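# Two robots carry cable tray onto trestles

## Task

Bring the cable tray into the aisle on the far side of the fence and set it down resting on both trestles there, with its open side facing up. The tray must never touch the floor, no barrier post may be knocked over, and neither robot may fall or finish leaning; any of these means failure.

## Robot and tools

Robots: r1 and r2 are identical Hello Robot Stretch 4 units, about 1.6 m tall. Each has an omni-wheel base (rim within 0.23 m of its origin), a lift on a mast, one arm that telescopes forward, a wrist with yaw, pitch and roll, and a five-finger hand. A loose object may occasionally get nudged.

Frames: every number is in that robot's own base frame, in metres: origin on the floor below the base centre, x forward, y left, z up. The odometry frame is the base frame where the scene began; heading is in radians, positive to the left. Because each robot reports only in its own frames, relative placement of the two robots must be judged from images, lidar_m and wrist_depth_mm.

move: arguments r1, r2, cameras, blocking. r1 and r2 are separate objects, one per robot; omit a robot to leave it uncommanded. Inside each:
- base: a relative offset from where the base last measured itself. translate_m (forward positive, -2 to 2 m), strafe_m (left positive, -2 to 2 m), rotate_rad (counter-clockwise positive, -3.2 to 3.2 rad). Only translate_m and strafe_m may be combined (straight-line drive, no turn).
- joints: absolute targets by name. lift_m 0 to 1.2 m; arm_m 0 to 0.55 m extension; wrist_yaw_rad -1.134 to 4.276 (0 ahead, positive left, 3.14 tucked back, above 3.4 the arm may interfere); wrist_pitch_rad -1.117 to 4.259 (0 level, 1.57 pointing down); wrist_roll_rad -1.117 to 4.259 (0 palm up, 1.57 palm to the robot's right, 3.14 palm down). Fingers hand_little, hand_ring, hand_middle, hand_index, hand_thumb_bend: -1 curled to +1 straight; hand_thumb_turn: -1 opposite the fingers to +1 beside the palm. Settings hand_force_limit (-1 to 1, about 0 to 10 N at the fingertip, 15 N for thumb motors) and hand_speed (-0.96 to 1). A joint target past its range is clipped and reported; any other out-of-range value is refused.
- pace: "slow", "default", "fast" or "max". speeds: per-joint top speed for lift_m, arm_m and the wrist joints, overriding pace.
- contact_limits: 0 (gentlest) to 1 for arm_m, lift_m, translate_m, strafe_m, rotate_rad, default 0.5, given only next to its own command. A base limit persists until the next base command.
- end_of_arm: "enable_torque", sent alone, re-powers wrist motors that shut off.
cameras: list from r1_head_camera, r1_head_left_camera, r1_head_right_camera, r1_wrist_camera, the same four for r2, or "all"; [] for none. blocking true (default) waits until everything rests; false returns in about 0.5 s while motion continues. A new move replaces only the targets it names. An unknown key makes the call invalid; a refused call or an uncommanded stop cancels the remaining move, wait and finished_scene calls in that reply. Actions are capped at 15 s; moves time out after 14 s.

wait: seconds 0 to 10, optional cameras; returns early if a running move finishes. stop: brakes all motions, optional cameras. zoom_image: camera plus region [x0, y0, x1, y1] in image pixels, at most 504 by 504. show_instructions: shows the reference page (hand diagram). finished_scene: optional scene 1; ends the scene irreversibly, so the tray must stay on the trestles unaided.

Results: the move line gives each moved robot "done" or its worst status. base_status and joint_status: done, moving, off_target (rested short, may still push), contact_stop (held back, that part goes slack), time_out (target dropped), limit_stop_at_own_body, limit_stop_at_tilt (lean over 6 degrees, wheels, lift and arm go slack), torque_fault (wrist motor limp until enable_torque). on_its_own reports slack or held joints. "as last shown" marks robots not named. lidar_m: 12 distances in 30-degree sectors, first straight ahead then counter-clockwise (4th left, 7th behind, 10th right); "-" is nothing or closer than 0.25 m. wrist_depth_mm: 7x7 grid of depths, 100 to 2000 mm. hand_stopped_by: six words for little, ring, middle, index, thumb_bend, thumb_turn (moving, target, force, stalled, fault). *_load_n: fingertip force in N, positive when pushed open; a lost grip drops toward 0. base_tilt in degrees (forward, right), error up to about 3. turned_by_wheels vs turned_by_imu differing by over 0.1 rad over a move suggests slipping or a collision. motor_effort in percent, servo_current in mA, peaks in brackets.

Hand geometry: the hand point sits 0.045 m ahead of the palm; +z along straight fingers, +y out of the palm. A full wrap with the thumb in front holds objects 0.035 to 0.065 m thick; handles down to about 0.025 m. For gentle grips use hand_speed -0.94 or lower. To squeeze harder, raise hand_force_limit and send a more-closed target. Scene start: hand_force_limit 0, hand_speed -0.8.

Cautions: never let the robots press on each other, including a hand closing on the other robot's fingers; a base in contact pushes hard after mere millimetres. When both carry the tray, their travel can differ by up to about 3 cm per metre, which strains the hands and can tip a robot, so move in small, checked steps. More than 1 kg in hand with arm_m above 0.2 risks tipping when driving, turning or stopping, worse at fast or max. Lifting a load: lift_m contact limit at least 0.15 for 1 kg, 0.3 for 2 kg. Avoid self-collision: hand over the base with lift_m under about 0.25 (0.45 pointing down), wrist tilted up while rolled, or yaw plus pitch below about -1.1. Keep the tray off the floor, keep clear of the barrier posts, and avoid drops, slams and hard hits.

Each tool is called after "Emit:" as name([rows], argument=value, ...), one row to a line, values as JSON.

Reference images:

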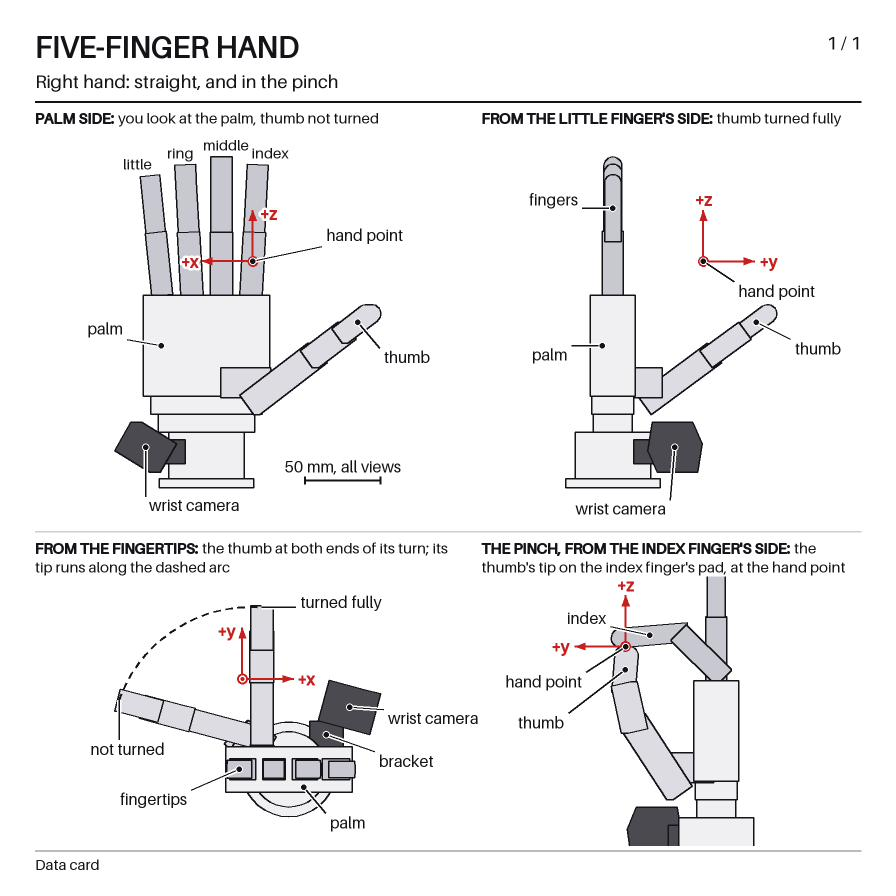

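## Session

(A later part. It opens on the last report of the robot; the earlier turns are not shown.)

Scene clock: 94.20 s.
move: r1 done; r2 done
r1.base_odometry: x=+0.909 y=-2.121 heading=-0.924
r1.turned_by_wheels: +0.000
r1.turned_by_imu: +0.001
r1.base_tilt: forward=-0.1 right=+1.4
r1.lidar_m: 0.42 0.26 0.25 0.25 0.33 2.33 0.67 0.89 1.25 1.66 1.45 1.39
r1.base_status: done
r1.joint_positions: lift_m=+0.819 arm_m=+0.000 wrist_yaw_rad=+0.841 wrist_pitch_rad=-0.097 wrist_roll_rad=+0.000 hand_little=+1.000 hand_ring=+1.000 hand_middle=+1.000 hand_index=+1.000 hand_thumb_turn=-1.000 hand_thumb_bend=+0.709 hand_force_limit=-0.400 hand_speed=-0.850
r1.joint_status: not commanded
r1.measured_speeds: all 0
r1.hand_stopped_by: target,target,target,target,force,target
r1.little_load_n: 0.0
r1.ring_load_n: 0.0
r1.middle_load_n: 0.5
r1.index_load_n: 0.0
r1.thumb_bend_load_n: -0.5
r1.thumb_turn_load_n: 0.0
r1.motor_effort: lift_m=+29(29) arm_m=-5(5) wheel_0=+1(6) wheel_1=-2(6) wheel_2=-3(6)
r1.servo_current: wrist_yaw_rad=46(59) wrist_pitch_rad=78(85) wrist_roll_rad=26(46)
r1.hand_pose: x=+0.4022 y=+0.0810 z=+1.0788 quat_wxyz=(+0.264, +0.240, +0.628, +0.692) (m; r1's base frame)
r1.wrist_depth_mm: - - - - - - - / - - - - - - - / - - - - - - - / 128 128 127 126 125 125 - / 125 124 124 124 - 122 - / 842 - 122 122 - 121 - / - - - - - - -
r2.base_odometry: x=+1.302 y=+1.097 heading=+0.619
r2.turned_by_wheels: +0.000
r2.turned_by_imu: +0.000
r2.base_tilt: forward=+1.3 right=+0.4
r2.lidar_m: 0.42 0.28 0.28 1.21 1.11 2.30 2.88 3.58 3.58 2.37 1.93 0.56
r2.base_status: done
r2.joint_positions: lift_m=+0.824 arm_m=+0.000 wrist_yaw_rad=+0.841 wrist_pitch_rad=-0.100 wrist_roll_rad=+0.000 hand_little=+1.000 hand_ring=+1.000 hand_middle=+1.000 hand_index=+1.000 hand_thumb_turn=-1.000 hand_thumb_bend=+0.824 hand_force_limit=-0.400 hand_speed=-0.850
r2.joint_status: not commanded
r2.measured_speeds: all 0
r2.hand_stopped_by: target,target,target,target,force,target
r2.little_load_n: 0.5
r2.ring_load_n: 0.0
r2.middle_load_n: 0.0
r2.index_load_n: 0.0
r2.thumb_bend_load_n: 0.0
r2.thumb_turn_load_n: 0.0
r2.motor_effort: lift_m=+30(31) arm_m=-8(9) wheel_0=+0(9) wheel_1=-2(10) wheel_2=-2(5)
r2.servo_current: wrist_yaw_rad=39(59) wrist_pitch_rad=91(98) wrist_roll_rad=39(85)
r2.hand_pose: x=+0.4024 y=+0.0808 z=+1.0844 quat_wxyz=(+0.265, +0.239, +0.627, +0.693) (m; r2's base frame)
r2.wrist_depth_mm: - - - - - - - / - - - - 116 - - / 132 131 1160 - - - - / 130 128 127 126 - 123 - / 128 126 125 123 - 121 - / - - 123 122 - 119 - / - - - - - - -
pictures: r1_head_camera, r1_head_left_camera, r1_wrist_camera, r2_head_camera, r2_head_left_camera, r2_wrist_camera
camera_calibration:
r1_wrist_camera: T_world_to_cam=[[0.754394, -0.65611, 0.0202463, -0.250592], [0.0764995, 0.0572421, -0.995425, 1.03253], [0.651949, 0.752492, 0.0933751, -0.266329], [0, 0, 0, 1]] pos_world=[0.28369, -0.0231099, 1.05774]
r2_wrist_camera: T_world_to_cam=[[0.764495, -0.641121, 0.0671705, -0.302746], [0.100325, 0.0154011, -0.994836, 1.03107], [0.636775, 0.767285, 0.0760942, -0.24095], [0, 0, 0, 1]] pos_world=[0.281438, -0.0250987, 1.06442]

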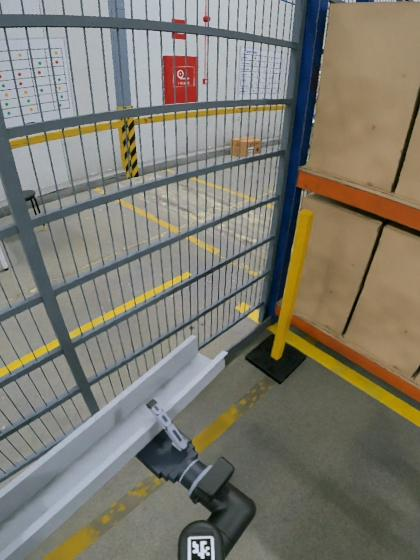

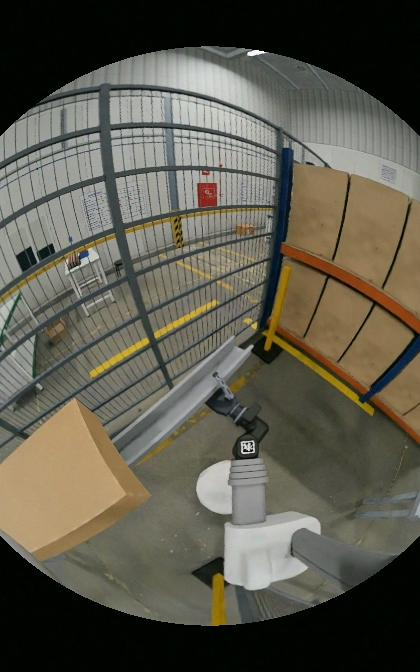

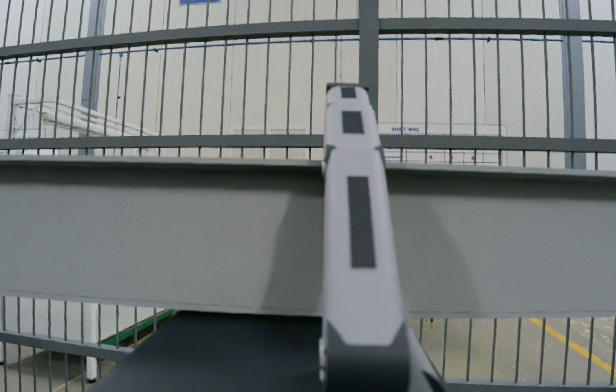

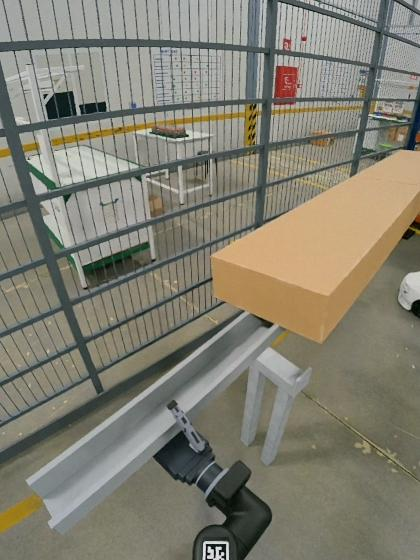

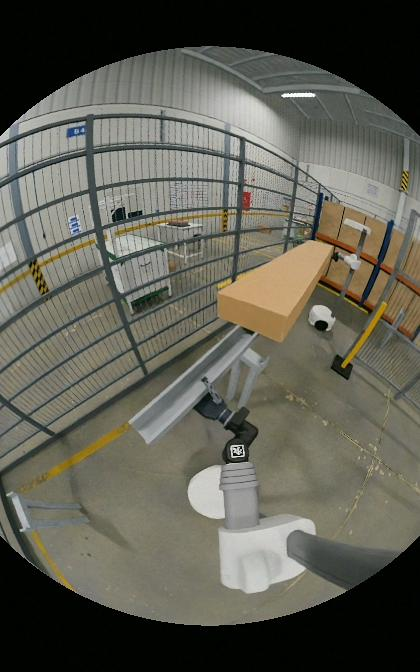

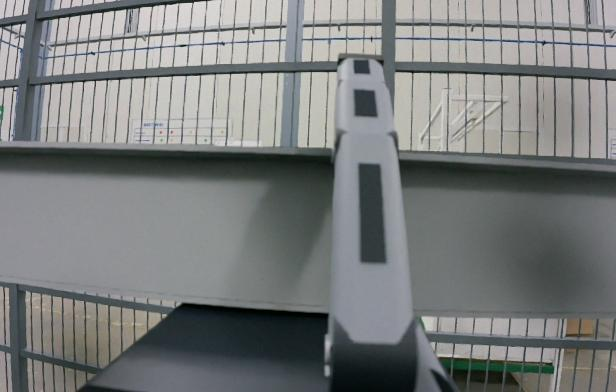

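Emit:
move(r1={"base":{"translate_m":-0.105,"strafe_m":-0.445},"pace":"slow"}, r2={"base":{"translate_m":-0.105,"strafe_m":-0.445},"pace":"slow"})

Emit:
move(r1={"base":{"translate_m":-0.031,"strafe_m":-0.258},"joints":{"wrist_yaw_rad":0.687},"pace":"slow","speeds":{"wrist_yaw_rad":0.06}}, r2={"base":{"translate_m":0.259,"strafe_m":0.017},"joints":{"wrist_yaw_rad":0.686},"pace":"slow","speeds":{"wrist_yaw_rad":0.06}}, cameras=["r1_wrist_camera","r2_wrist_camera","r1_head_camera","r2_head_camera","r1_head_left_camera","r2_head_left_camera"])

Scene clock: 102.67 s.
move: r1 done; r2 done
r1.base_odometry: x=+0.491 y=-2.305 heading=-0.924
r1.turned_by_wheels: +0.000
r1.turned_by_imu: +0.002
r1.base_tilt: forward=-0.1 right=+1.3
r1.lidar_m: 0.40 0.27 0.25 0.25 0.31 0.67 0.78 1.55 0.80 1.39 1.21 1.22
r1.base_status: done
r1.joint_positions: lift_m=+0.819 arm_m=+0.000 wrist_yaw_rad=+0.841 wrist_pitch_rad=-0.097 wrist_roll_rad=+0.000 hand_little=+1.000 hand_ring=+1.000 hand_middle=+1.000 hand_index=+1.000 hand_thumb_turn=-1.000 hand_thumb_bend=+0.709 hand_force_limit=-0.400 hand_speed=-0.850
r1.joint_status: not commanded
r1.measured_speeds: all 0
r1.hand_stopped_by: target,target,target,target,force,target
r1.little_load_n: 0.0
r1.ring_load_n: 0.0
r1.middle_load_n: 0.0
r1.index_load_n: 0.5
r1.thumb_bend_load_n: 0.0
r1.thumb_turn_load_n: 0.0
r1.motor_effort: lift_m=+29(29) arm_m=-5(6) wheel_0=+2(6) wheel_1=+0(7) wheel_2=+2(6)
r1.servo_current: wrist_yaw_rad=59(65) wrist_pitch_rad=72(85) wrist_roll_rad=26(39)
r1.hand_pose: x=+0.4022 y=+0.0810 z=+1.0788 quat_wxyz=(+0.264, +0.240, +0.628, +0.692) (m; r1's base frame)
r1.wrist_depth_mm: - - - - - - - / - - - - - - - / - - - - - - - / 127 127 126 126 126 126 - / 125 124 124 123 - 123 - / - 122 121 122 - 121 - / - - - - - - -
r2.base_odometry: x=+1.475 y=+0.674 heading=+0.619
r2.turned_by_wheels: +0.000
r2.turned_by_imu: +0.001
r2.base_tilt: forward=+1.3 right=+0.3
r2.lidar_m: 0.41 0.28 0.28 1.53 2.56 2.59 - 3.21 3.25 2.05 1.66 0.56
r2.base_status: done
r2.joint_positions: lift_m=+0.824 arm_m=+0.000 wrist_yaw_rad=+0.841 wrist_pitch_rad=-0.100 wrist_roll_rad=+0.000 hand_little=+1.000 hand_ring=+1.000 hand_middle=+1.000 hand_index=+1.000 hand_thumb_turn=-1.000 hand_thumb_bend=+0.824 hand_force_limit=-0.400 hand_speed=-0.850
r2.joint_status: not commanded
r2.measured_speeds: all 0
r2.hand_stopped_by: target,target,target,target,force,target
r2.little_load_n: 0.0
r2.ring_load_n: 0.0
r2.middle_load_n: 0.0
r2.index_load_n: 0.0
r2.thumb_bend_load_n: 0.0
r2.thumb_turn_load_n: 0.0
r2.motor_effort: lift_m=+30(31) arm_m=-8(8) wheel_0=+2(8) wheel_1=+1(10) wheel_2=+1(5)
r2.servo_current: wrist_yaw_rad=46(59) wrist_pitch_rad=85(98) wrist_roll_rad=39(72)
r2.hand_pose: x=+0.4024 y=+0.0808 z=+1.0844 quat_wxyz=(+0.265, +0.239, +0.627, +0.693) (m; r2's base frame)
r2.wrist_depth_mm: - - - - - - - / - - - - 116 - - / 133 - - - - 1366 - / 131 129 128 126 - 122 - / 129 127 125 123 - 120 - / - - 123 121 - 118 - / - - - - - - -
pictures: none

Scene clock: 106.53 s.
move: r1 done; r2 done
r1.base_odometry: x=+0.267 y=-2.436 heading=-0.923
r1.turned_by_wheels: +0.000
r1.turned_by_imu: +0.001
r1.base_tilt: forward=-0.1 right=+1.3
r1.lidar_m: 0.33 0.27 0.25 0.25 0.49 0.79 0.98 0.57 0.57 1.18 1.01 1.05
r1.base_status: done
r1.joint_positions: lift_m=+0.819 arm_m=+0.000 wrist_yaw_rad=+0.687 wrist_pitch_rad=-0.097 wrist_roll_rad=+0.000 hand_little=+1.000 hand_ring=+1.000 hand_middle=+1.000 hand_index=+1.000 hand_thumb_turn=-1.000 hand_thumb_bend=+0.709 hand_force_limit=-0.400 hand_speed=-0.850
r1.joint_status: all done
r1.measured_speeds: all 0
r1.hand_stopped_by: target,target,target,target,force,target
r1.little_load_n: 0.0
r1.ring_load_n: 0.5
r1.middle_load_n: 0.5
r1.index_load_n: 0.5
r1.thumb_bend_load_n: 0.0
r1.thumb_turn_load_n: 0.0
r1.motor_effort: lift_m=+29(29) arm_m=-5(5) wheel_0=+1(7) wheel_1=-1(8) wheel_2=+3(6)
r1.servo_current: wrist_yaw_rad=46(65) wrist_pitch_rad=72(85) wrist_roll_rad=33(39)
r1.hand_pose: x=+0.4119 y=+0.0447 z=+1.0788 quat_wxyz=(+0.317, +0.287, +0.607, +0.669) (m; r1's base frame)
r1.wrist_depth_mm: - - 1366 - - - - / - - - - - - - / - - - - - - - / 127 127 127 126 126 126 - / 125 124 124 123 - 123 - / - 122 121 122 - 122 - / - - - - - - -
r2.base_odometry: x=+1.676 y=+0.838 heading=+0.620
r2.turned_by_wheels: +0.000
r2.turned_by_imu: +0.000
r2.base_tilt: forward=+1.3 right=+0.3
r2.lidar_m: 0.43 0.29 0.33 1.71 1.58 2.74 - 3.41 3.03 1.87 1.48 0.53
r2.base_status: done
r2.joint_positions: lift_m=+0.824 arm_m=+0.000 wrist_yaw_rad=+0.687 wrist_pitch_rad=-0.100 wrist_roll_rad=+0.000 hand_little=+1.000 hand_ring=+1.000 hand_middle=+1.000 hand_index=+1.000 hand_thumb_turn=-1.000 hand_thumb_bend=+0.824 hand_force_limit=-0.400 hand_speed=-0.850
r2.joint_status: all done
r2.measured_speeds: all 0
r2.hand_stopped_by: target,target,target,target,force,target
r2.little_load_n: 0.0
r2.ring_load_n: 0.5
r2.middle_load_n: 0.0
r2.index_load_n: 0.0
r2.thumb_bend_load_n: -0.5
r2.thumb_turn_load_n: 0.0
r2.motor_effort: lift_m=+30(31) arm_m=-8(8) wheel_0=+2(8) wheel_1=+3(9) wheel_2=-1(6)
r2.servo_current: wrist_yaw_rad=46(72) wrist_pitch_rad=85(98) wrist_roll_rad=39(72)
r2.hand_pose: x=+0.4120 y=+0.0446 z=+1.0844 quat_wxyz=(+0.317, +0.287, +0.606, +0.670) (m; r2's base frame)
r2.wrist_depth_mm: - - - - - - - / - - - - 121 - - / 1336 132 1255 - - - - / 132 130 128 126 - 121 - / 130 127 126 124 - 120 - / - - 124 122 - 118 - / - - - - - - -
pictures: r1_head_camera, r1_head_left_camera, r1_wrist_camera, r2_head_camera, r2_head_left_camera, r2_wrist_camera
camera_calibration:
r1_wrist_camera: T_world_to_cam=[[0.645294, -0.763665, 0.0202918, -0.231939], [0.0843733, 0.0448451, -0.995425, 1.03117], [0.759261, 0.644053, 0.0933712, -0.284713], [0, 0, 0, 1]] pos_world=[0.278836, -0.0399962, 1.05774]
r2_wrist_camera: T_world_to_cam=[[0.657695, -0.750289, 0.0671109, -0.28434], [0.101387, -0.00011158, -0.994847, 1.03092], [0.746431, 0.66111, 0.0759958, -0.259568], [0, 0, 0, 1]] pos_world=[0.276237, -0.0416196, 1.06442]

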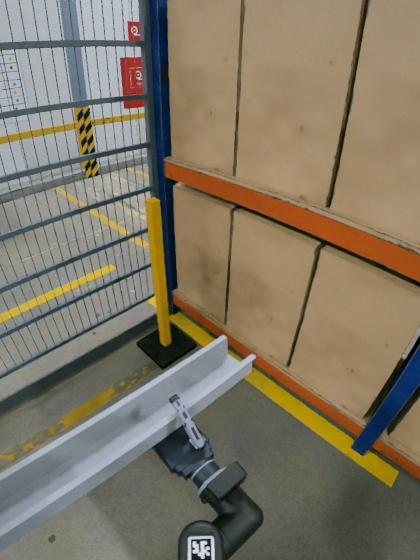

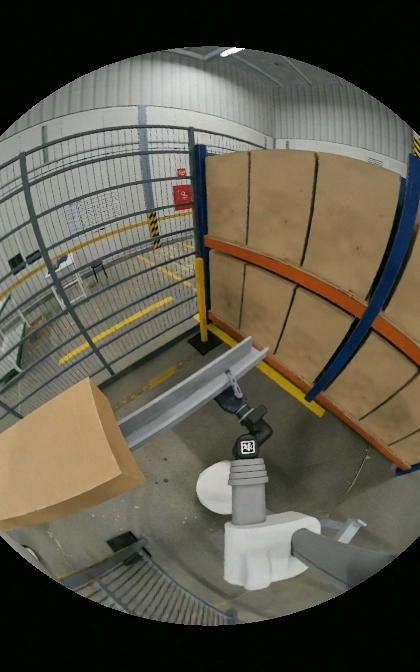

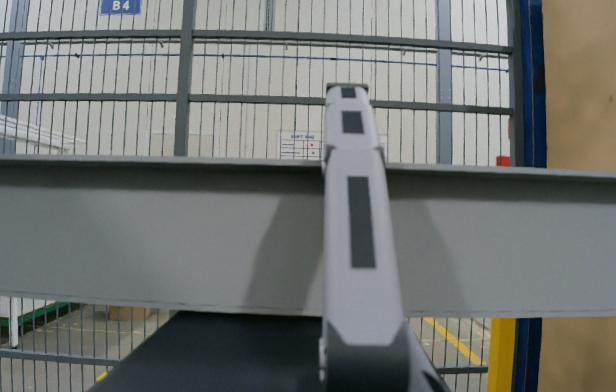

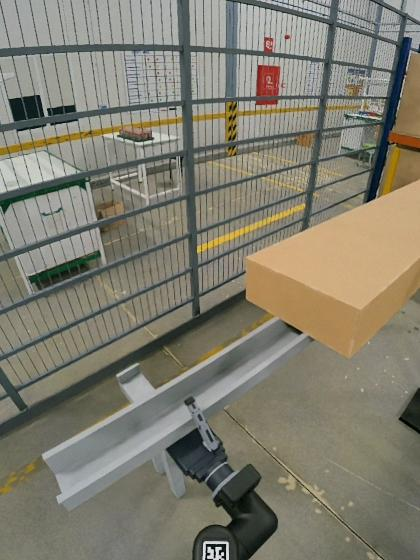

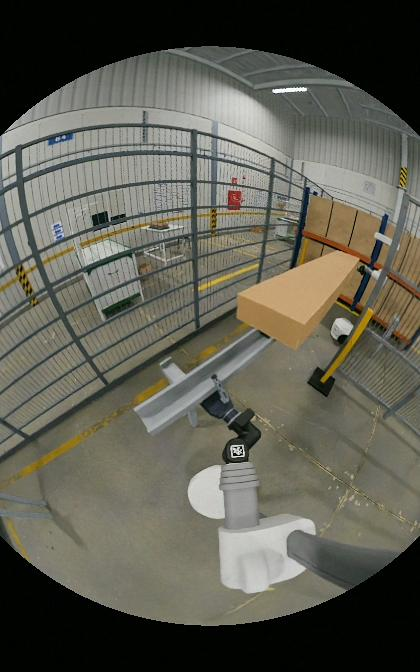

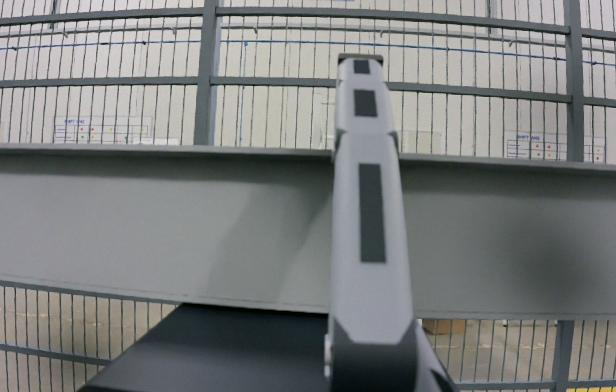

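Emit:
move(r1={"base":{"translate_m":-0.068,"strafe_m":-0.253},"joints":{"wrist_yaw_rad":0.531},"pace":"slow","speeds":{"wrist_yaw_rad":0.06}}, r2={"base":{"translate_m":0.261,"strafe_m":-0.027},"joints":{"wrist_yaw_rad":0.530},"pace":"slow","speeds":{"wrist_yaw_rad":0.06}}, cameras=["all"])

Scene clock: 110.87 s.
move: r1 done; r2 done
r1.base_odometry: x=+0.024 y=-2.534 heading=-0.923
r1.turned_by_wheels: +0.000
r1.turned_by_imu: +0.001
r1.base_tilt: forward=-0.1 right=+1.3
r1.lidar_m: 0.32 0.29 0.25 0.29 0.85 0.95 1.16 0.37 0.38 1.02 0.90 0.47
r1.base_status: done
r1.joint_positions: lift_m=+0.819 arm_m=+0.000 wrist_yaw_rad=+0.530 wrist_pitch_rad=-0.097 wrist_roll_rad=+0.000 hand_little=+1.000 hand_ring=+1.000 hand_middle=+1.000 hand_index=+1.000 hand_thumb_turn=-1.000 hand_thumb_bend=+0.709 hand_force_limit=-0.400 hand_speed=-0.850
r1.joint_status: all done
r1.measured_speeds: all 0
r1.hand_stopped_by: target,target,target,target,force,target
r1.little_load_n: 0.0
r1.ring_load_n: 0.5
r1.middle_load_n: 0.5
r1.index_load_n: 0.5
r1.thumb_bend_load_n: 0.0
r1.thumb_turn_load_n: 0.0
r1.motor_effort: lift_m=+29(29) arm_m=-5(6) wheel_0=+2(6) wheel_1=-3(8) wheel_2=+3(6)
r1.servo_current: wrist_yaw_rad=52(72) wrist_pitch_rad=78(85) wrist_roll_rad=26(46)
r1.hand_pose: x=+0.4159 y=+0.0065 z=+1.0788 quat_wxyz=(+0.368, +0.334, +0.583, +0.643) (m; r1's base frame)
r1.wrist_depth_mm: - - - - 1661 - - / - - - - 1661 - - / - - - - - - - / 127 127 127 126 126 126 - / 125 124 124 124 - 123 - / - 1430 121 122 - 122 - / - - - - - - 831
r2.base_odometry: x=+1.904 y=+0.967 heading=+0.620
r2.turned_by_wheels: +0.000
r2.turned_by_imu: +0.000
r2.base_tilt: forward=+1.3 right=+0.3
r2.lidar_m: 0.42 0.31 1.24 1.53 1.73 2.92 - 3.59 2.74 1.68 0.89 0.47
r2.base_status: done
r2.joint_positions: lift_m=+0.824 arm_m=+0.000 wrist_yaw_rad=+0.533 wrist_pitch_rad=-0.100 wrist_roll_rad=+0.000 hand_little=+1.000 hand_ring=+1.000 hand_middle=+1.000 hand_index=+1.000 hand_thumb_turn=-1.000 hand_thumb_bend=+0.824 hand_force_limit=-0.400 hand_speed=-0.850
r2.joint_status: all done
r2.measured_speeds: all 0
r2.hand_stopped_by: target,target,target,target,force,target
r2.little_load_n: 0.0
r2.ring_load_n: 0.5
r2.middle_load_n: 0.0
r2.index_load_n: 0.0
r2.thumb_bend_load_n: 0.0
r2.thumb_turn_load_n: 0.0
r2.motor_effort: lift_m=+30(31) arm_m=-8(8) wheel_0=+1(10) wheel_1=+1(9) wheel_2=-1(6)
r2.servo_current: wrist_yaw_rad=52(85) wrist_pitch_rad=91(98) wrist_roll_rad=39(78)
r2.hand_pose: x=+0.4160 y=+0.0070 z=+1.0844 quat_wxyz=(+0.368, +0.333, +0.582, +0.644) (m; r2's base frame)
r2.wrist_depth_mm: - - - - - - - / - - - - 116 - - / 1008 133 - - - - - / 133 131 129 126 - 121 - / 130 128 125 124 - 120 - / 1025 1042 124 122 - 118 - / - - - - - - -
pictures: r1_head_camera, r1_head_left_camera, r1_head_right_camera, r1_wrist_camera, r2_head_camera, r2_head_left_camera, r2_head_right_camera, r2_wrist_camera
camera_calibration:
r1_wrist_camera: T_world_to_cam=[[0.517757, -0.855287, 0.0203007, -0.210169], [0.0903584, 0.0310725, -0.995424, 1.03015], [0.850743, 0.517222, 0.0933704, -0.300289], [0, 0, 0, 1]] pos_world=[0.271202, -0.0564483, 1.05774]
r2_wrist_camera: T_world_to_cam=[[0.534168, -0.842714, 0.0670643, -0.263128], [0.100046, -0.0157562, -0.994858, 1.03117], [0.839438, 0.538131, 0.075894, -0.275456], [0, 0, 0, 1]] pos_world=[0.268619, -0.0572628, 1.06442]

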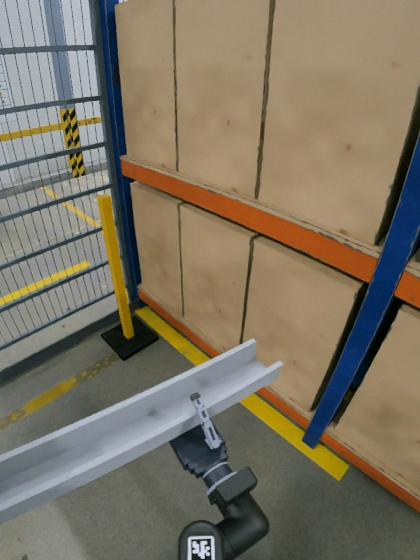

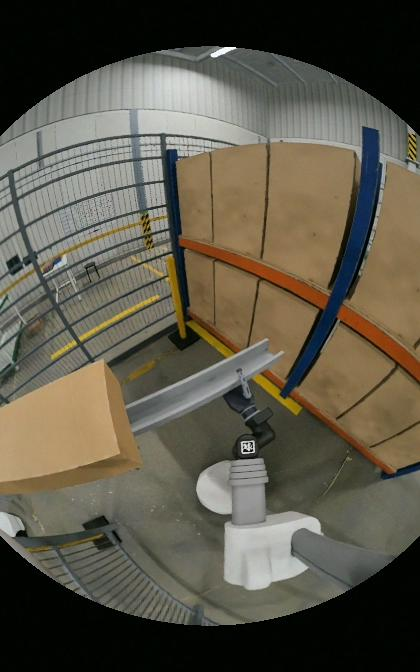

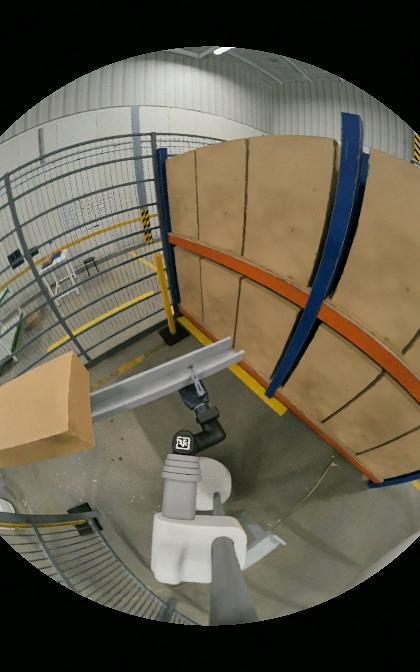

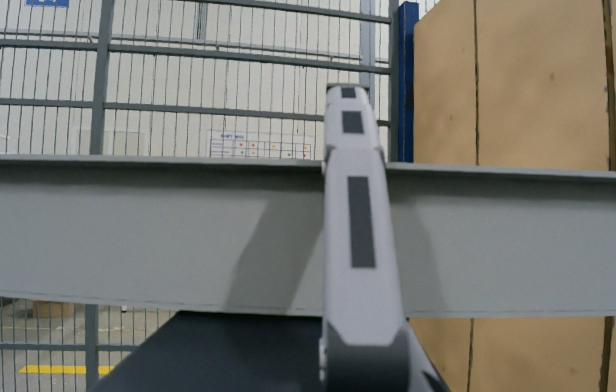

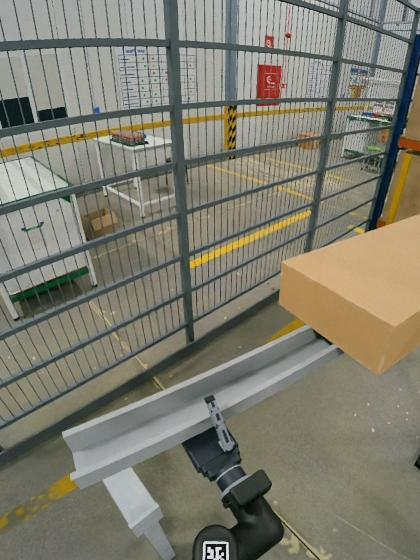

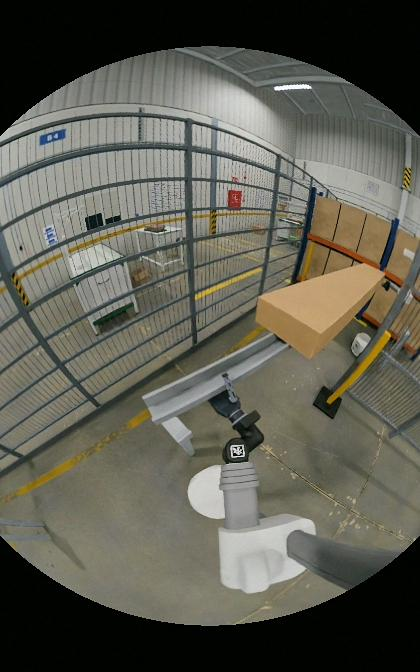

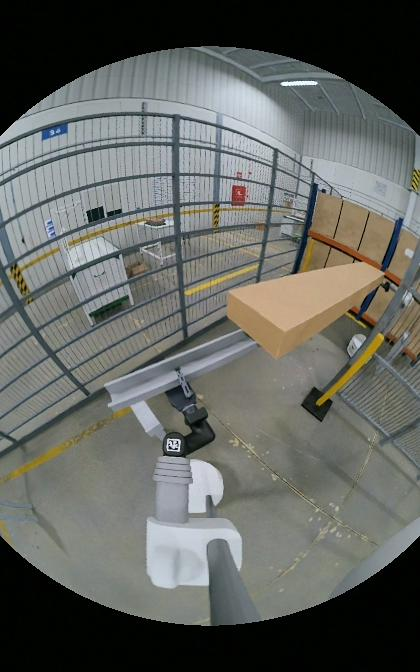

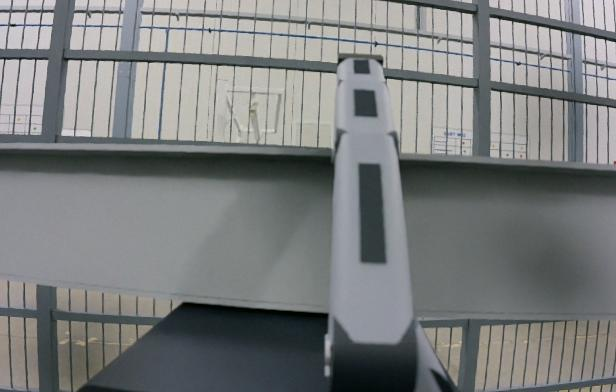

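Emit:
move(r1={"base":{"translate_m":0.21,"strafe_m":-0.242},"pace":"slow"}, r2={"base":{"translate_m":0.21,"strafe_m":-0.242},"pace":"slow"}, cameras=["all"])

Scene clock: 116.53 s.
move: r1 done; r2 done
r1.base_odometry: x=-0.042 y=-2.848 heading=-0.924
r1.turned_by_wheels: +0.000
r1.turned_by_imu: +0.000
r1.base_tilt: forward=-0.1 right=+1.4
r1.lidar_m: 0.31 0.29 0.25 0.30 0.85 1.27 0.44 0.50 1.10 0.67 0.57 0.45
r1.base_status: done
r1.joint_positions: lift_m=+0.819 arm_m=+0.000 wrist_yaw_rad=+0.530 wrist_pitch_rad=-0.097 wrist_roll_rad=+0.000 hand_little=+1.000 hand_ring=+1.000 hand_middle=+1.000 hand_index=+1.000 hand_thumb_turn=-1.000 hand_thumb_bend=+0.709 hand_force_limit=-0.400 hand_speed=-0.850
r1.joint_status: not commanded
r1.measured_speeds: all 0
r1.hand_stopped_by: target,target,target,target,force,target
r1.little_load_n: 0.0
r1.ring_load_n: 0.0
r1.middle_load_n: 0.5
r1.index_load_n: 0.5
r1.thumb_bend_load_n: 0.0
r1.thumb_turn_load_n: 0.0
r1.motor_effort: lift_m=+29(29) arm_m=-5(5) wheel_0=+1(6) wheel_1=-3(6) wheel_2=-2(8)
r1.servo_current: wrist_yaw_rad=46(59) wrist_pitch_rad=85(85) wrist_roll_rad=26(46)
r1.hand_pose: x=+0.4159 y=+0.0065 z=+1.0788 quat_wxyz=(+0.368, +0.334, +0.583, +0.643) (m; r1's base frame)
r1.wrist_depth_mm: - - - - - - - / - - - - - 699 - / - - - - - 661 - / 127 128 127 127 126 126 - / 125 124 124 124 - 123 - / 123 123 122 122 - 122 - / - - - - - - -
r2.base_odometry: x=+2.216 y=+0.892 heading=+0.620
r2.turned_by_wheels: +0.000
r2.turned_by_imu: +0.000
r2.base_tilt: forward=+1.3 right=+0.4
r2.lidar_m: 0.42 0.30 0.38 0.37 2.04 3.26 - 3.59 2.09 1.32 0.90 0.47
r2.base_status: done
r2.joint_positions: lift_m=+0.824 arm_m=+0.000 wrist_yaw_rad=+0.533 wrist_pitch_rad=-0.100 wrist_roll_rad=+0.000 hand_little=+1.000 hand_ring=+1.000 hand_middle=+1.000 hand_index=+1.000 hand_thumb_turn=-1.000 hand_thumb_bend=+0.824 hand_force_limit=-0.400 hand_speed=-0.850
r2.joint_status: not commanded
r2.measured_speeds: all 0
r2.hand_stopped_by: target,target,target,target,force,target
r2.little_load_n: 0.0
r2.ring_load_n: 0.5
r2.middle_load_n: 0.0
r2.index_load_n: 0.0
r2.thumb_bend_load_n: 0.0
r2.thumb_turn_load_n: 0.0
r2.motor_effort: lift_m=+30(31) arm_m=-8(8) wheel_0=+1(10) wheel_1=-1(9) wheel_2=-1(5)
r2.servo_current: wrist_yaw_rad=39(59) wrist_pitch_rad=98(104) wrist_roll_rad=39(65)
r2.hand_pose: x=+0.4160 y=+0.0070 z=+1.0844 quat_wxyz=(+0.368, +0.333, +0.582, +0.644) (m; r2's base frame)
r2.wrist_depth_mm: - - - - - - - / - - - - 117 - - / - 133 1078 - - - - / 133 131 129 126 - 122 - / 130 128 126 124 - 119 - / - 1042 124 122 - 118 - / - - - - - - -
pictures: r1_head_camera, r1_head_left_camera, r1_head_right_camera, r1_wrist_camera, r2_head_camera, r2_head_left_camera, r2_head_right_camera, r2_wrist_camera
camera_calibration:
r1_wrist_camera: T_world_to_cam=[[0.517757, -0.855287, 0.0203007, -0.210169], [0.0903584, 0.0310725, -0.995424, 1.03015], [0.850743, 0.517222, 0.0933704, -0.300289], [0, 0, 0, 1]] pos_world=[0.271202, -0.0564483, 1.05774]
r2_wrist_camera: T_world_to_cam=[[0.534168, -0.842714, 0.0670643, -0.263128], [0.100046, -0.0157562, -0.994858, 1.03117], [0.839438, 0.538131, 0.075894, -0.275456], [0, 0, 0, 1]] pos_world=[0.268619, -0.0572628, 1.06442]

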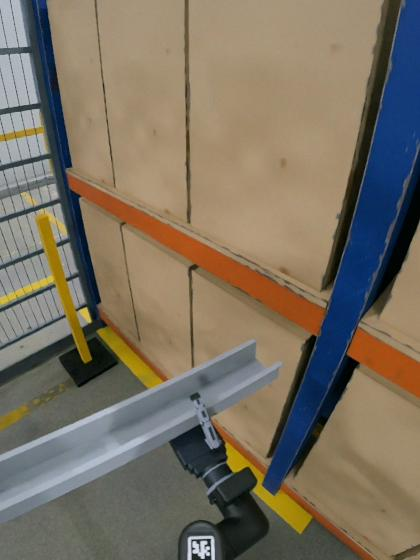

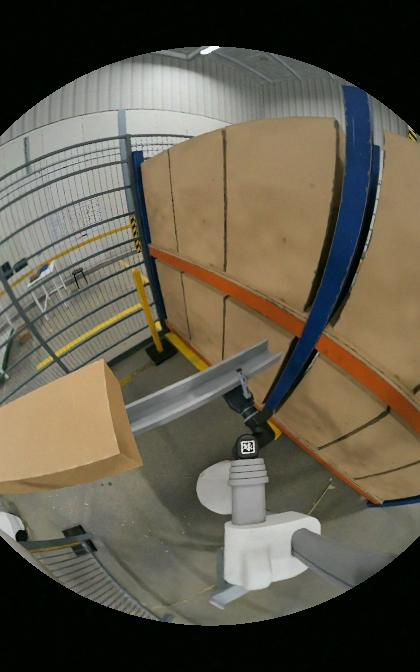

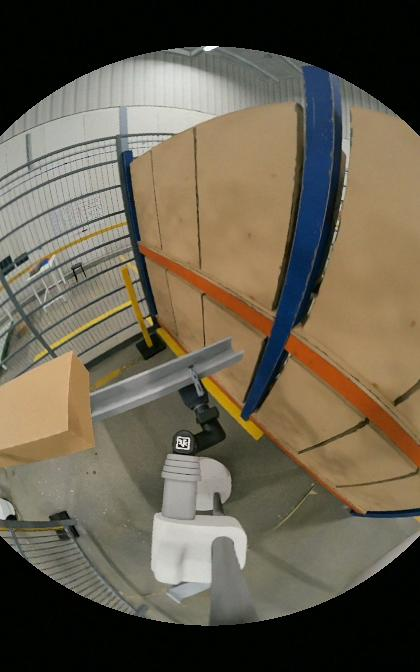

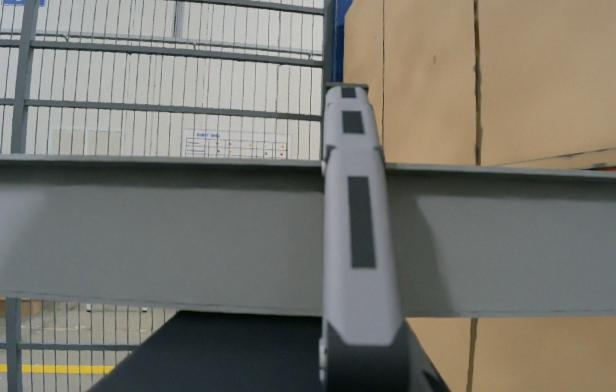

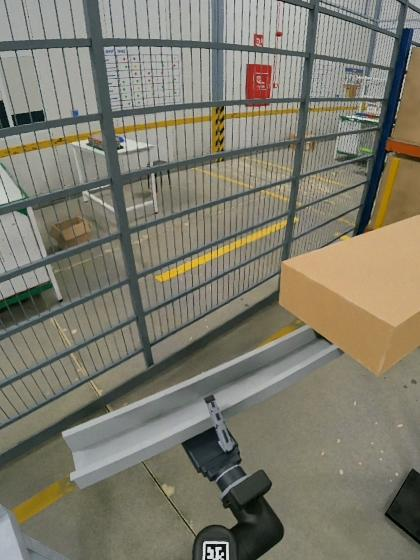

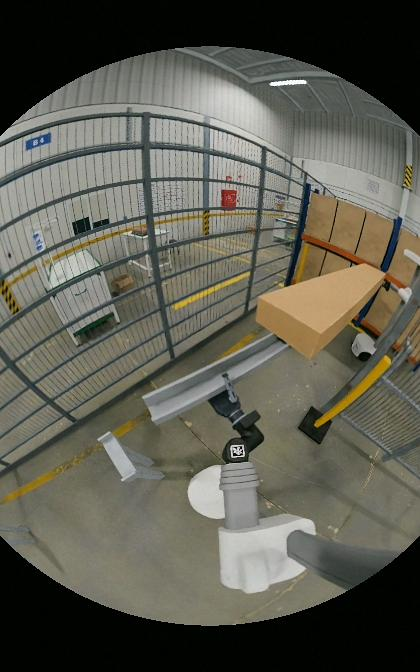

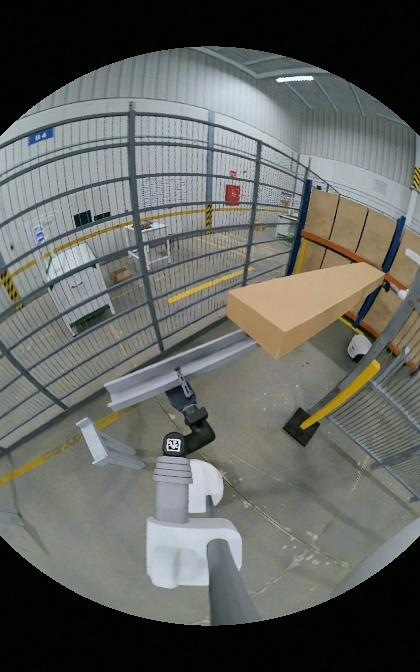

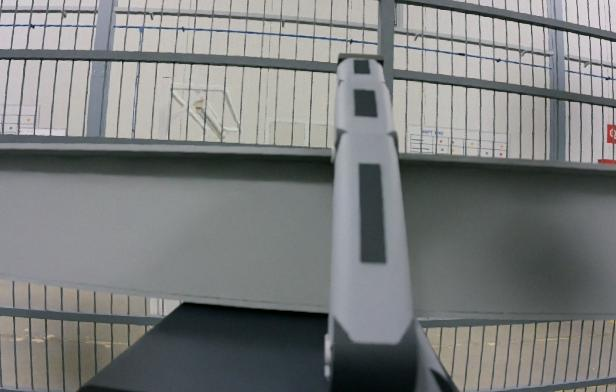

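Emit:
move(r1={"base":{"translate_m":-0.007,"strafe_m":0.008},"joints":{"wrist_yaw_rad":0.396},"pace":"slow","speeds":{"wrist_yaw_rad":0.04}}, r2={"base":{"translate_m":0.309,"strafe_m":0.162},"joints":{"wrist_yaw_rad":0.395},"pace":"slow","speeds":{"wrist_yaw_rad":0.04}}, cameras=["r1_wrist_camera","r2_wrist_camera","r1_head_camera","r2_head_camera","r2_head_left_camera"])

r1: "speeds": wrist_yaw_rad = 0.04 is out of range 0.05 to 1.82
Scene clock: 116.93 s.
r1.base_odometry: x=-0.042 y=-2.848 heading=-0.924
r1.turned_by_wheels: +0.000
r1.turned_by_imu: +0.000
r1.base_tilt: forward=+0.0 right=+1.3
r1.lidar_m: 0.33 0.28 0.26 0.28 0.85 1.29 0.45 0.47 1.13 0.67 0.57 0.46
r1.base_status: done
r1.joint_positions: lift_m=+0.819 arm_m=+0.000 wrist_yaw_rad=+0.530 wrist_pitch_rad=-0.097 wrist_roll_rad=+0.000 hand_little=+1.000 hand_ring=+1.000 hand_middle=+1.000 hand_index=+1.000 hand_thumb_turn=-1.000 hand_thumb_bend=+0.709 hand_force_limit=-0.400 hand_speed=-0.850
r1.joint_status: not commanded
r1.measured_speeds: all 0
r1.hand_stopped_by: target,target,target,target,force,target
r1.little_load_n: 0.0
r1.ring_load_n: 0.5
r1.middle_load_n: 0.0
r1.index_load_n: 0.5
r1.thumb_bend_load_n: 0.0
r1.thumb_turn_load_n: 0.0
r1.motor_effort: lift_m=+29(29) arm_m=-5(5) wheel_0=+1(6) wheel_1=-3(6) wheel_2=-2(8)
r1.servo_current: wrist_yaw_rad=46(59) wrist_pitch_rad=78(85) wrist_roll_rad=39(46)
r1.hand_pose: x=+0.4159 y=+0.0065 z=+1.0788 quat_wxyz=(+0.368, +0.334, +0.583, +0.643) (m; r1's base frame)
r1.wrist_depth_mm: - - - - - - - / - - - - - 699 - / - - - - - 661 - / 127 127 126 127 126 126 - / 125 124 124 124 - 123 - / 123 123 122 122 - 122 - / - - - - - - -
r2.base_odometry: x=+2.216 y=+0.892 heading=+0.620
r2.turned_by_wheels: +0.000
r2.turned_by_imu: +0.000
r2.base_tilt: forward=+1.3 right=+0.3
r2.lidar_m: 0.41 0.29 0.39 0.39 2.00 3.26 - 3.59 2.11 1.29 0.88 0.46
r2.base_status: done
r2.joint_positions: lift_m=+0.824 arm_m=+0.000 wrist_yaw_rad=+0.533 wrist_pitch_rad=-0.100 wrist_roll_rad=+0.000 hand_little=+1.000 hand_ring=+1.000 hand_middle=+1.000 hand_index=+1.000 hand_thumb_turn=-1.000 hand_thumb_bend=+0.824 hand_force_limit=-0.400 hand_speed=-0.850
r2.joint_status: not commanded
r2.measured_speeds: all 0
r2.hand_stopped_by: target,target,target,target,force,target
r2.little_load_n: 0.0
r2.ring_load_n: 0.5
r2.middle_load_n: 0.0
r2.index_load_n: 0.0
r2.thumb_bend_load_n: 0.0
r2.thumb_turn_load_n: 0.0
r2.motor_effort: lift_m=+30(31) arm_m=-8(8) wheel_0=+0(10) wheel_1=-1(9) wheel_2=-1(5)
r2.servo_current: wrist_yaw_rad=39(59) wrist_pitch_rad=91(104) wrist_roll_rad=39(65)
r2.hand_pose: x=+0.4160 y=+0.0070 z=+1.0844 quat_wxyz=(+0.368, +0.333, +0.582, +0.644) (m; r2's base frame)
r2.wrist_depth_mm: - - - - - - - / - - - - 117 - - / - 133 1078 - - - - / 133 131 129 126 - 121 - / 131 128 126 124 - 119 - / - 1008 124 122 - 117 - / - - - - - - -
pictures: none

Emit:
move(r1={"base":{"translate_m":-0.007,"strafe_m":0.008},"joints":{"wrist_yaw_rad":0.396},"pace":"slow","speeds":{"wrist_yaw_rad":0.05}}, r2={"base":{"translate_m":0.309,"strafe_m":0.162},"joints":{"wrist_yaw_rad":0.395},"pace":"slow","speeds":{"wrist_yaw_rad":0.05}}, cameras=["r1_wrist_camera","r2_wrist_camera","r1_head_camera","r2_head_camera","r2_head_left_camera"])

Scene clock: 121.70 s.
move: r1 done; r2 done
r1.base_odometry: x=-0.040 y=-2.837 heading=-0.924
r1.turned_by_wheels: +0.000
r1.turned_by_imu: +0.001
r1.base_tilt: forward=-0.1 right=+1.4
r1.lidar_m: 0.31 0.31 0.27 0.38 1.25 1.26 0.42 0.43 1.12 0.69 0.59 0.39
r1.base_status: done
r1.joint_positions: lift_m=+0.819 arm_m=+0.000 wrist_yaw_rad=+0.396 wrist_pitch_rad=-0.097 wrist_roll_rad=+0.000 hand_little=+1.000 hand_ring=+1.000 hand_middle=+1.000 hand_index=+1.000 hand_thumb_turn=-1.000 hand_thumb_bend=+0.709 hand_force_limit=-0.400 hand_speed=-0.850
r1.joint_status: all done
r1.measured_speeds: all 0
r1.hand_stopped_by: target,target,target,target,force,target
r1.little_load_n: 0.0
r1.ring_load_n: 0.5
r1.middle_load_n: 0.0
r1.index_load_n: 0.0
r1.thumb_bend_load_n: 0.0
r1.thumb_turn_load_n: 0.0
r1.motor_effort: lift_m=+29(29) arm_m=-5(6) wheel_0=-3(7) wheel_1=+1(4) wheel_2=+2(6)
r1.servo_current: wrist_yaw_rad=52(65) wrist_pitch_rad=72(85) wrist_roll_rad=33(39)
r1.hand_pose: x=+0.4146 y=-0.0262 z=+1.0788 quat_wxyz=(+0.410, +0.372, +0.559, +0.617) (m; r1's base frame)
r1.wrist_depth_mm: - - - 1576 - - 415 / - - - 1618 - - 418 / - - - 1618 - - 418 / 128 128 128 127 126 126 - / 126 125 125 124 - 123 - / - - 122 123 - 122 - / - - - - - - -
r2.base_odometry: x=+2.373 y=+1.204 heading=+0.620
r2.turned_by_wheels: +0.000
r2.turned_by_imu: +0.001
r2.base_tilt: forward=+1.3 right=+0.3
r2.lidar_m: 0.33 0.32 0.90 0.30 0.28 3.32 - 3.92 1.97 1.06 0.62 0.44
r2.base_status: done
r2.joint_positions: lift_m=+0.824 arm_m=+0.000 wrist_yaw_rad=+0.396 wrist_pitch_rad=-0.100 wrist_roll_rad=+0.000 hand_little=+1.000 hand_ring=+1.000 hand_middle=+1.000 hand_index=+1.000 hand_thumb_turn=-1.000 hand_thumb_bend=+0.824 hand_force_limit=-0.400 hand_speed=-0.850
r2.joint_status: all done
r2.measured_speeds: all 0
r2.hand_stopped_by: target,target,target,target,force,target
r2.little_load_n: 0.0
r2.ring_load_n: 0.5
r2.middle_load_n: 0.5
r2.index_load_n: 0.0
r2.thumb_bend_load_n: 0.0
r2.thumb_turn_load_n: 0.0
r2.motor_effort: lift_m=+30(31) arm_m=-8(8) wheel_0=+1(9) wheel_1=+1(10) wheel_2=+0(6)
r2.servo_current: wrist_yaw_rad=33(85) wrist_pitch_rad=91(104) wrist_roll_rad=59(65)
r2.hand_pose: x=+0.4147 y=-0.0265 z=+1.0844 quat_wxyz=(+0.411, +0.372, +0.558, +0.617) (m; r2's base frame)
r2.wrist_depth_mm: - - - - 878 - - / - - - - 121 - - / 133 132 130 798 - 904 - / 132 130 129 127 - 123 - / 130 128 126 125 - 122 - / - 126 124 123 - 120 1008 / - - - - - - -
pictures: r1_head_camera, r1_wrist_camera, r2_head_camera, r2_head_left_camera, r2_wrist_camera
camera_calibration:
r1_wrist_camera: T_world_to_cam=[[0.399208, -0.916637, 0.0202528, -0.189831], [0.0936737, 0.0188025, -0.995425, 1.02959], [0.912063, 0.399279, 0.0933709, -0.310756], [0, 0, 0, 1]] pos_world=[0.262765, -0.0692871, 1.05774]
r2_wrist_camera: T_world_to_cam=[[0.414192, -0.907711, 0.0671227, -0.242649], [0.0968951, -0.0293536, -0.994862, 1.03171], [0.905017, 0.418567, 0.0757948, -0.28654], [0, 0, 0, 1]] pos_world=[0.259859, -0.0700341, 1.06442]

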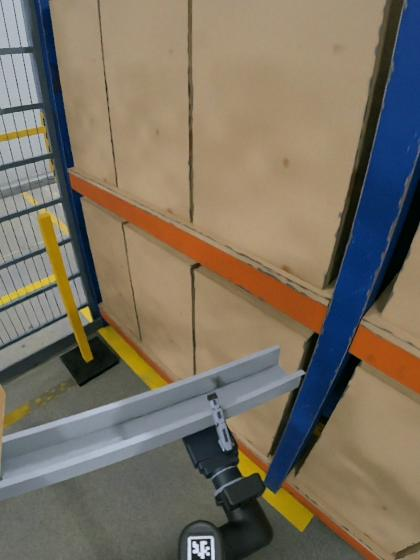

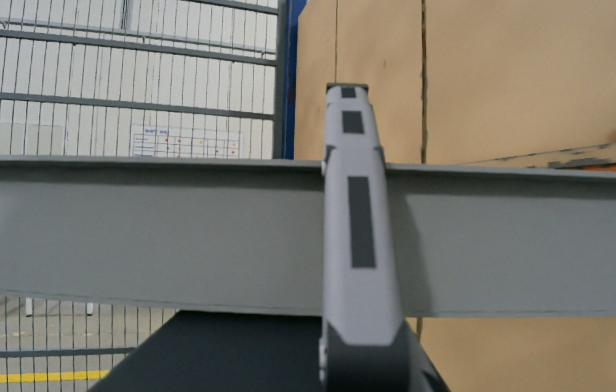

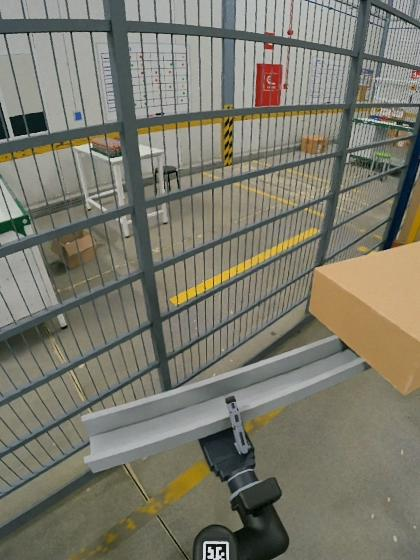

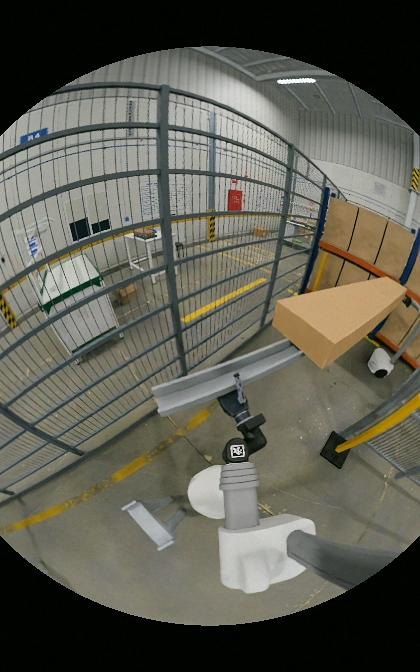

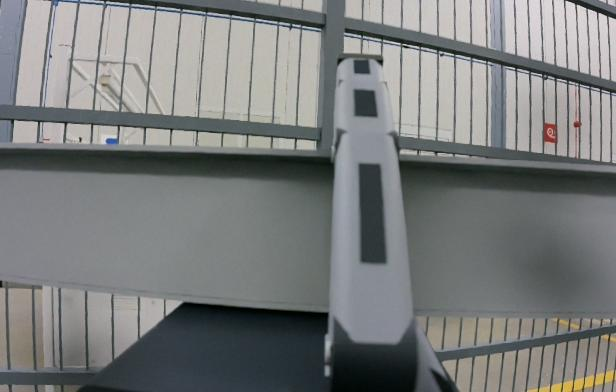

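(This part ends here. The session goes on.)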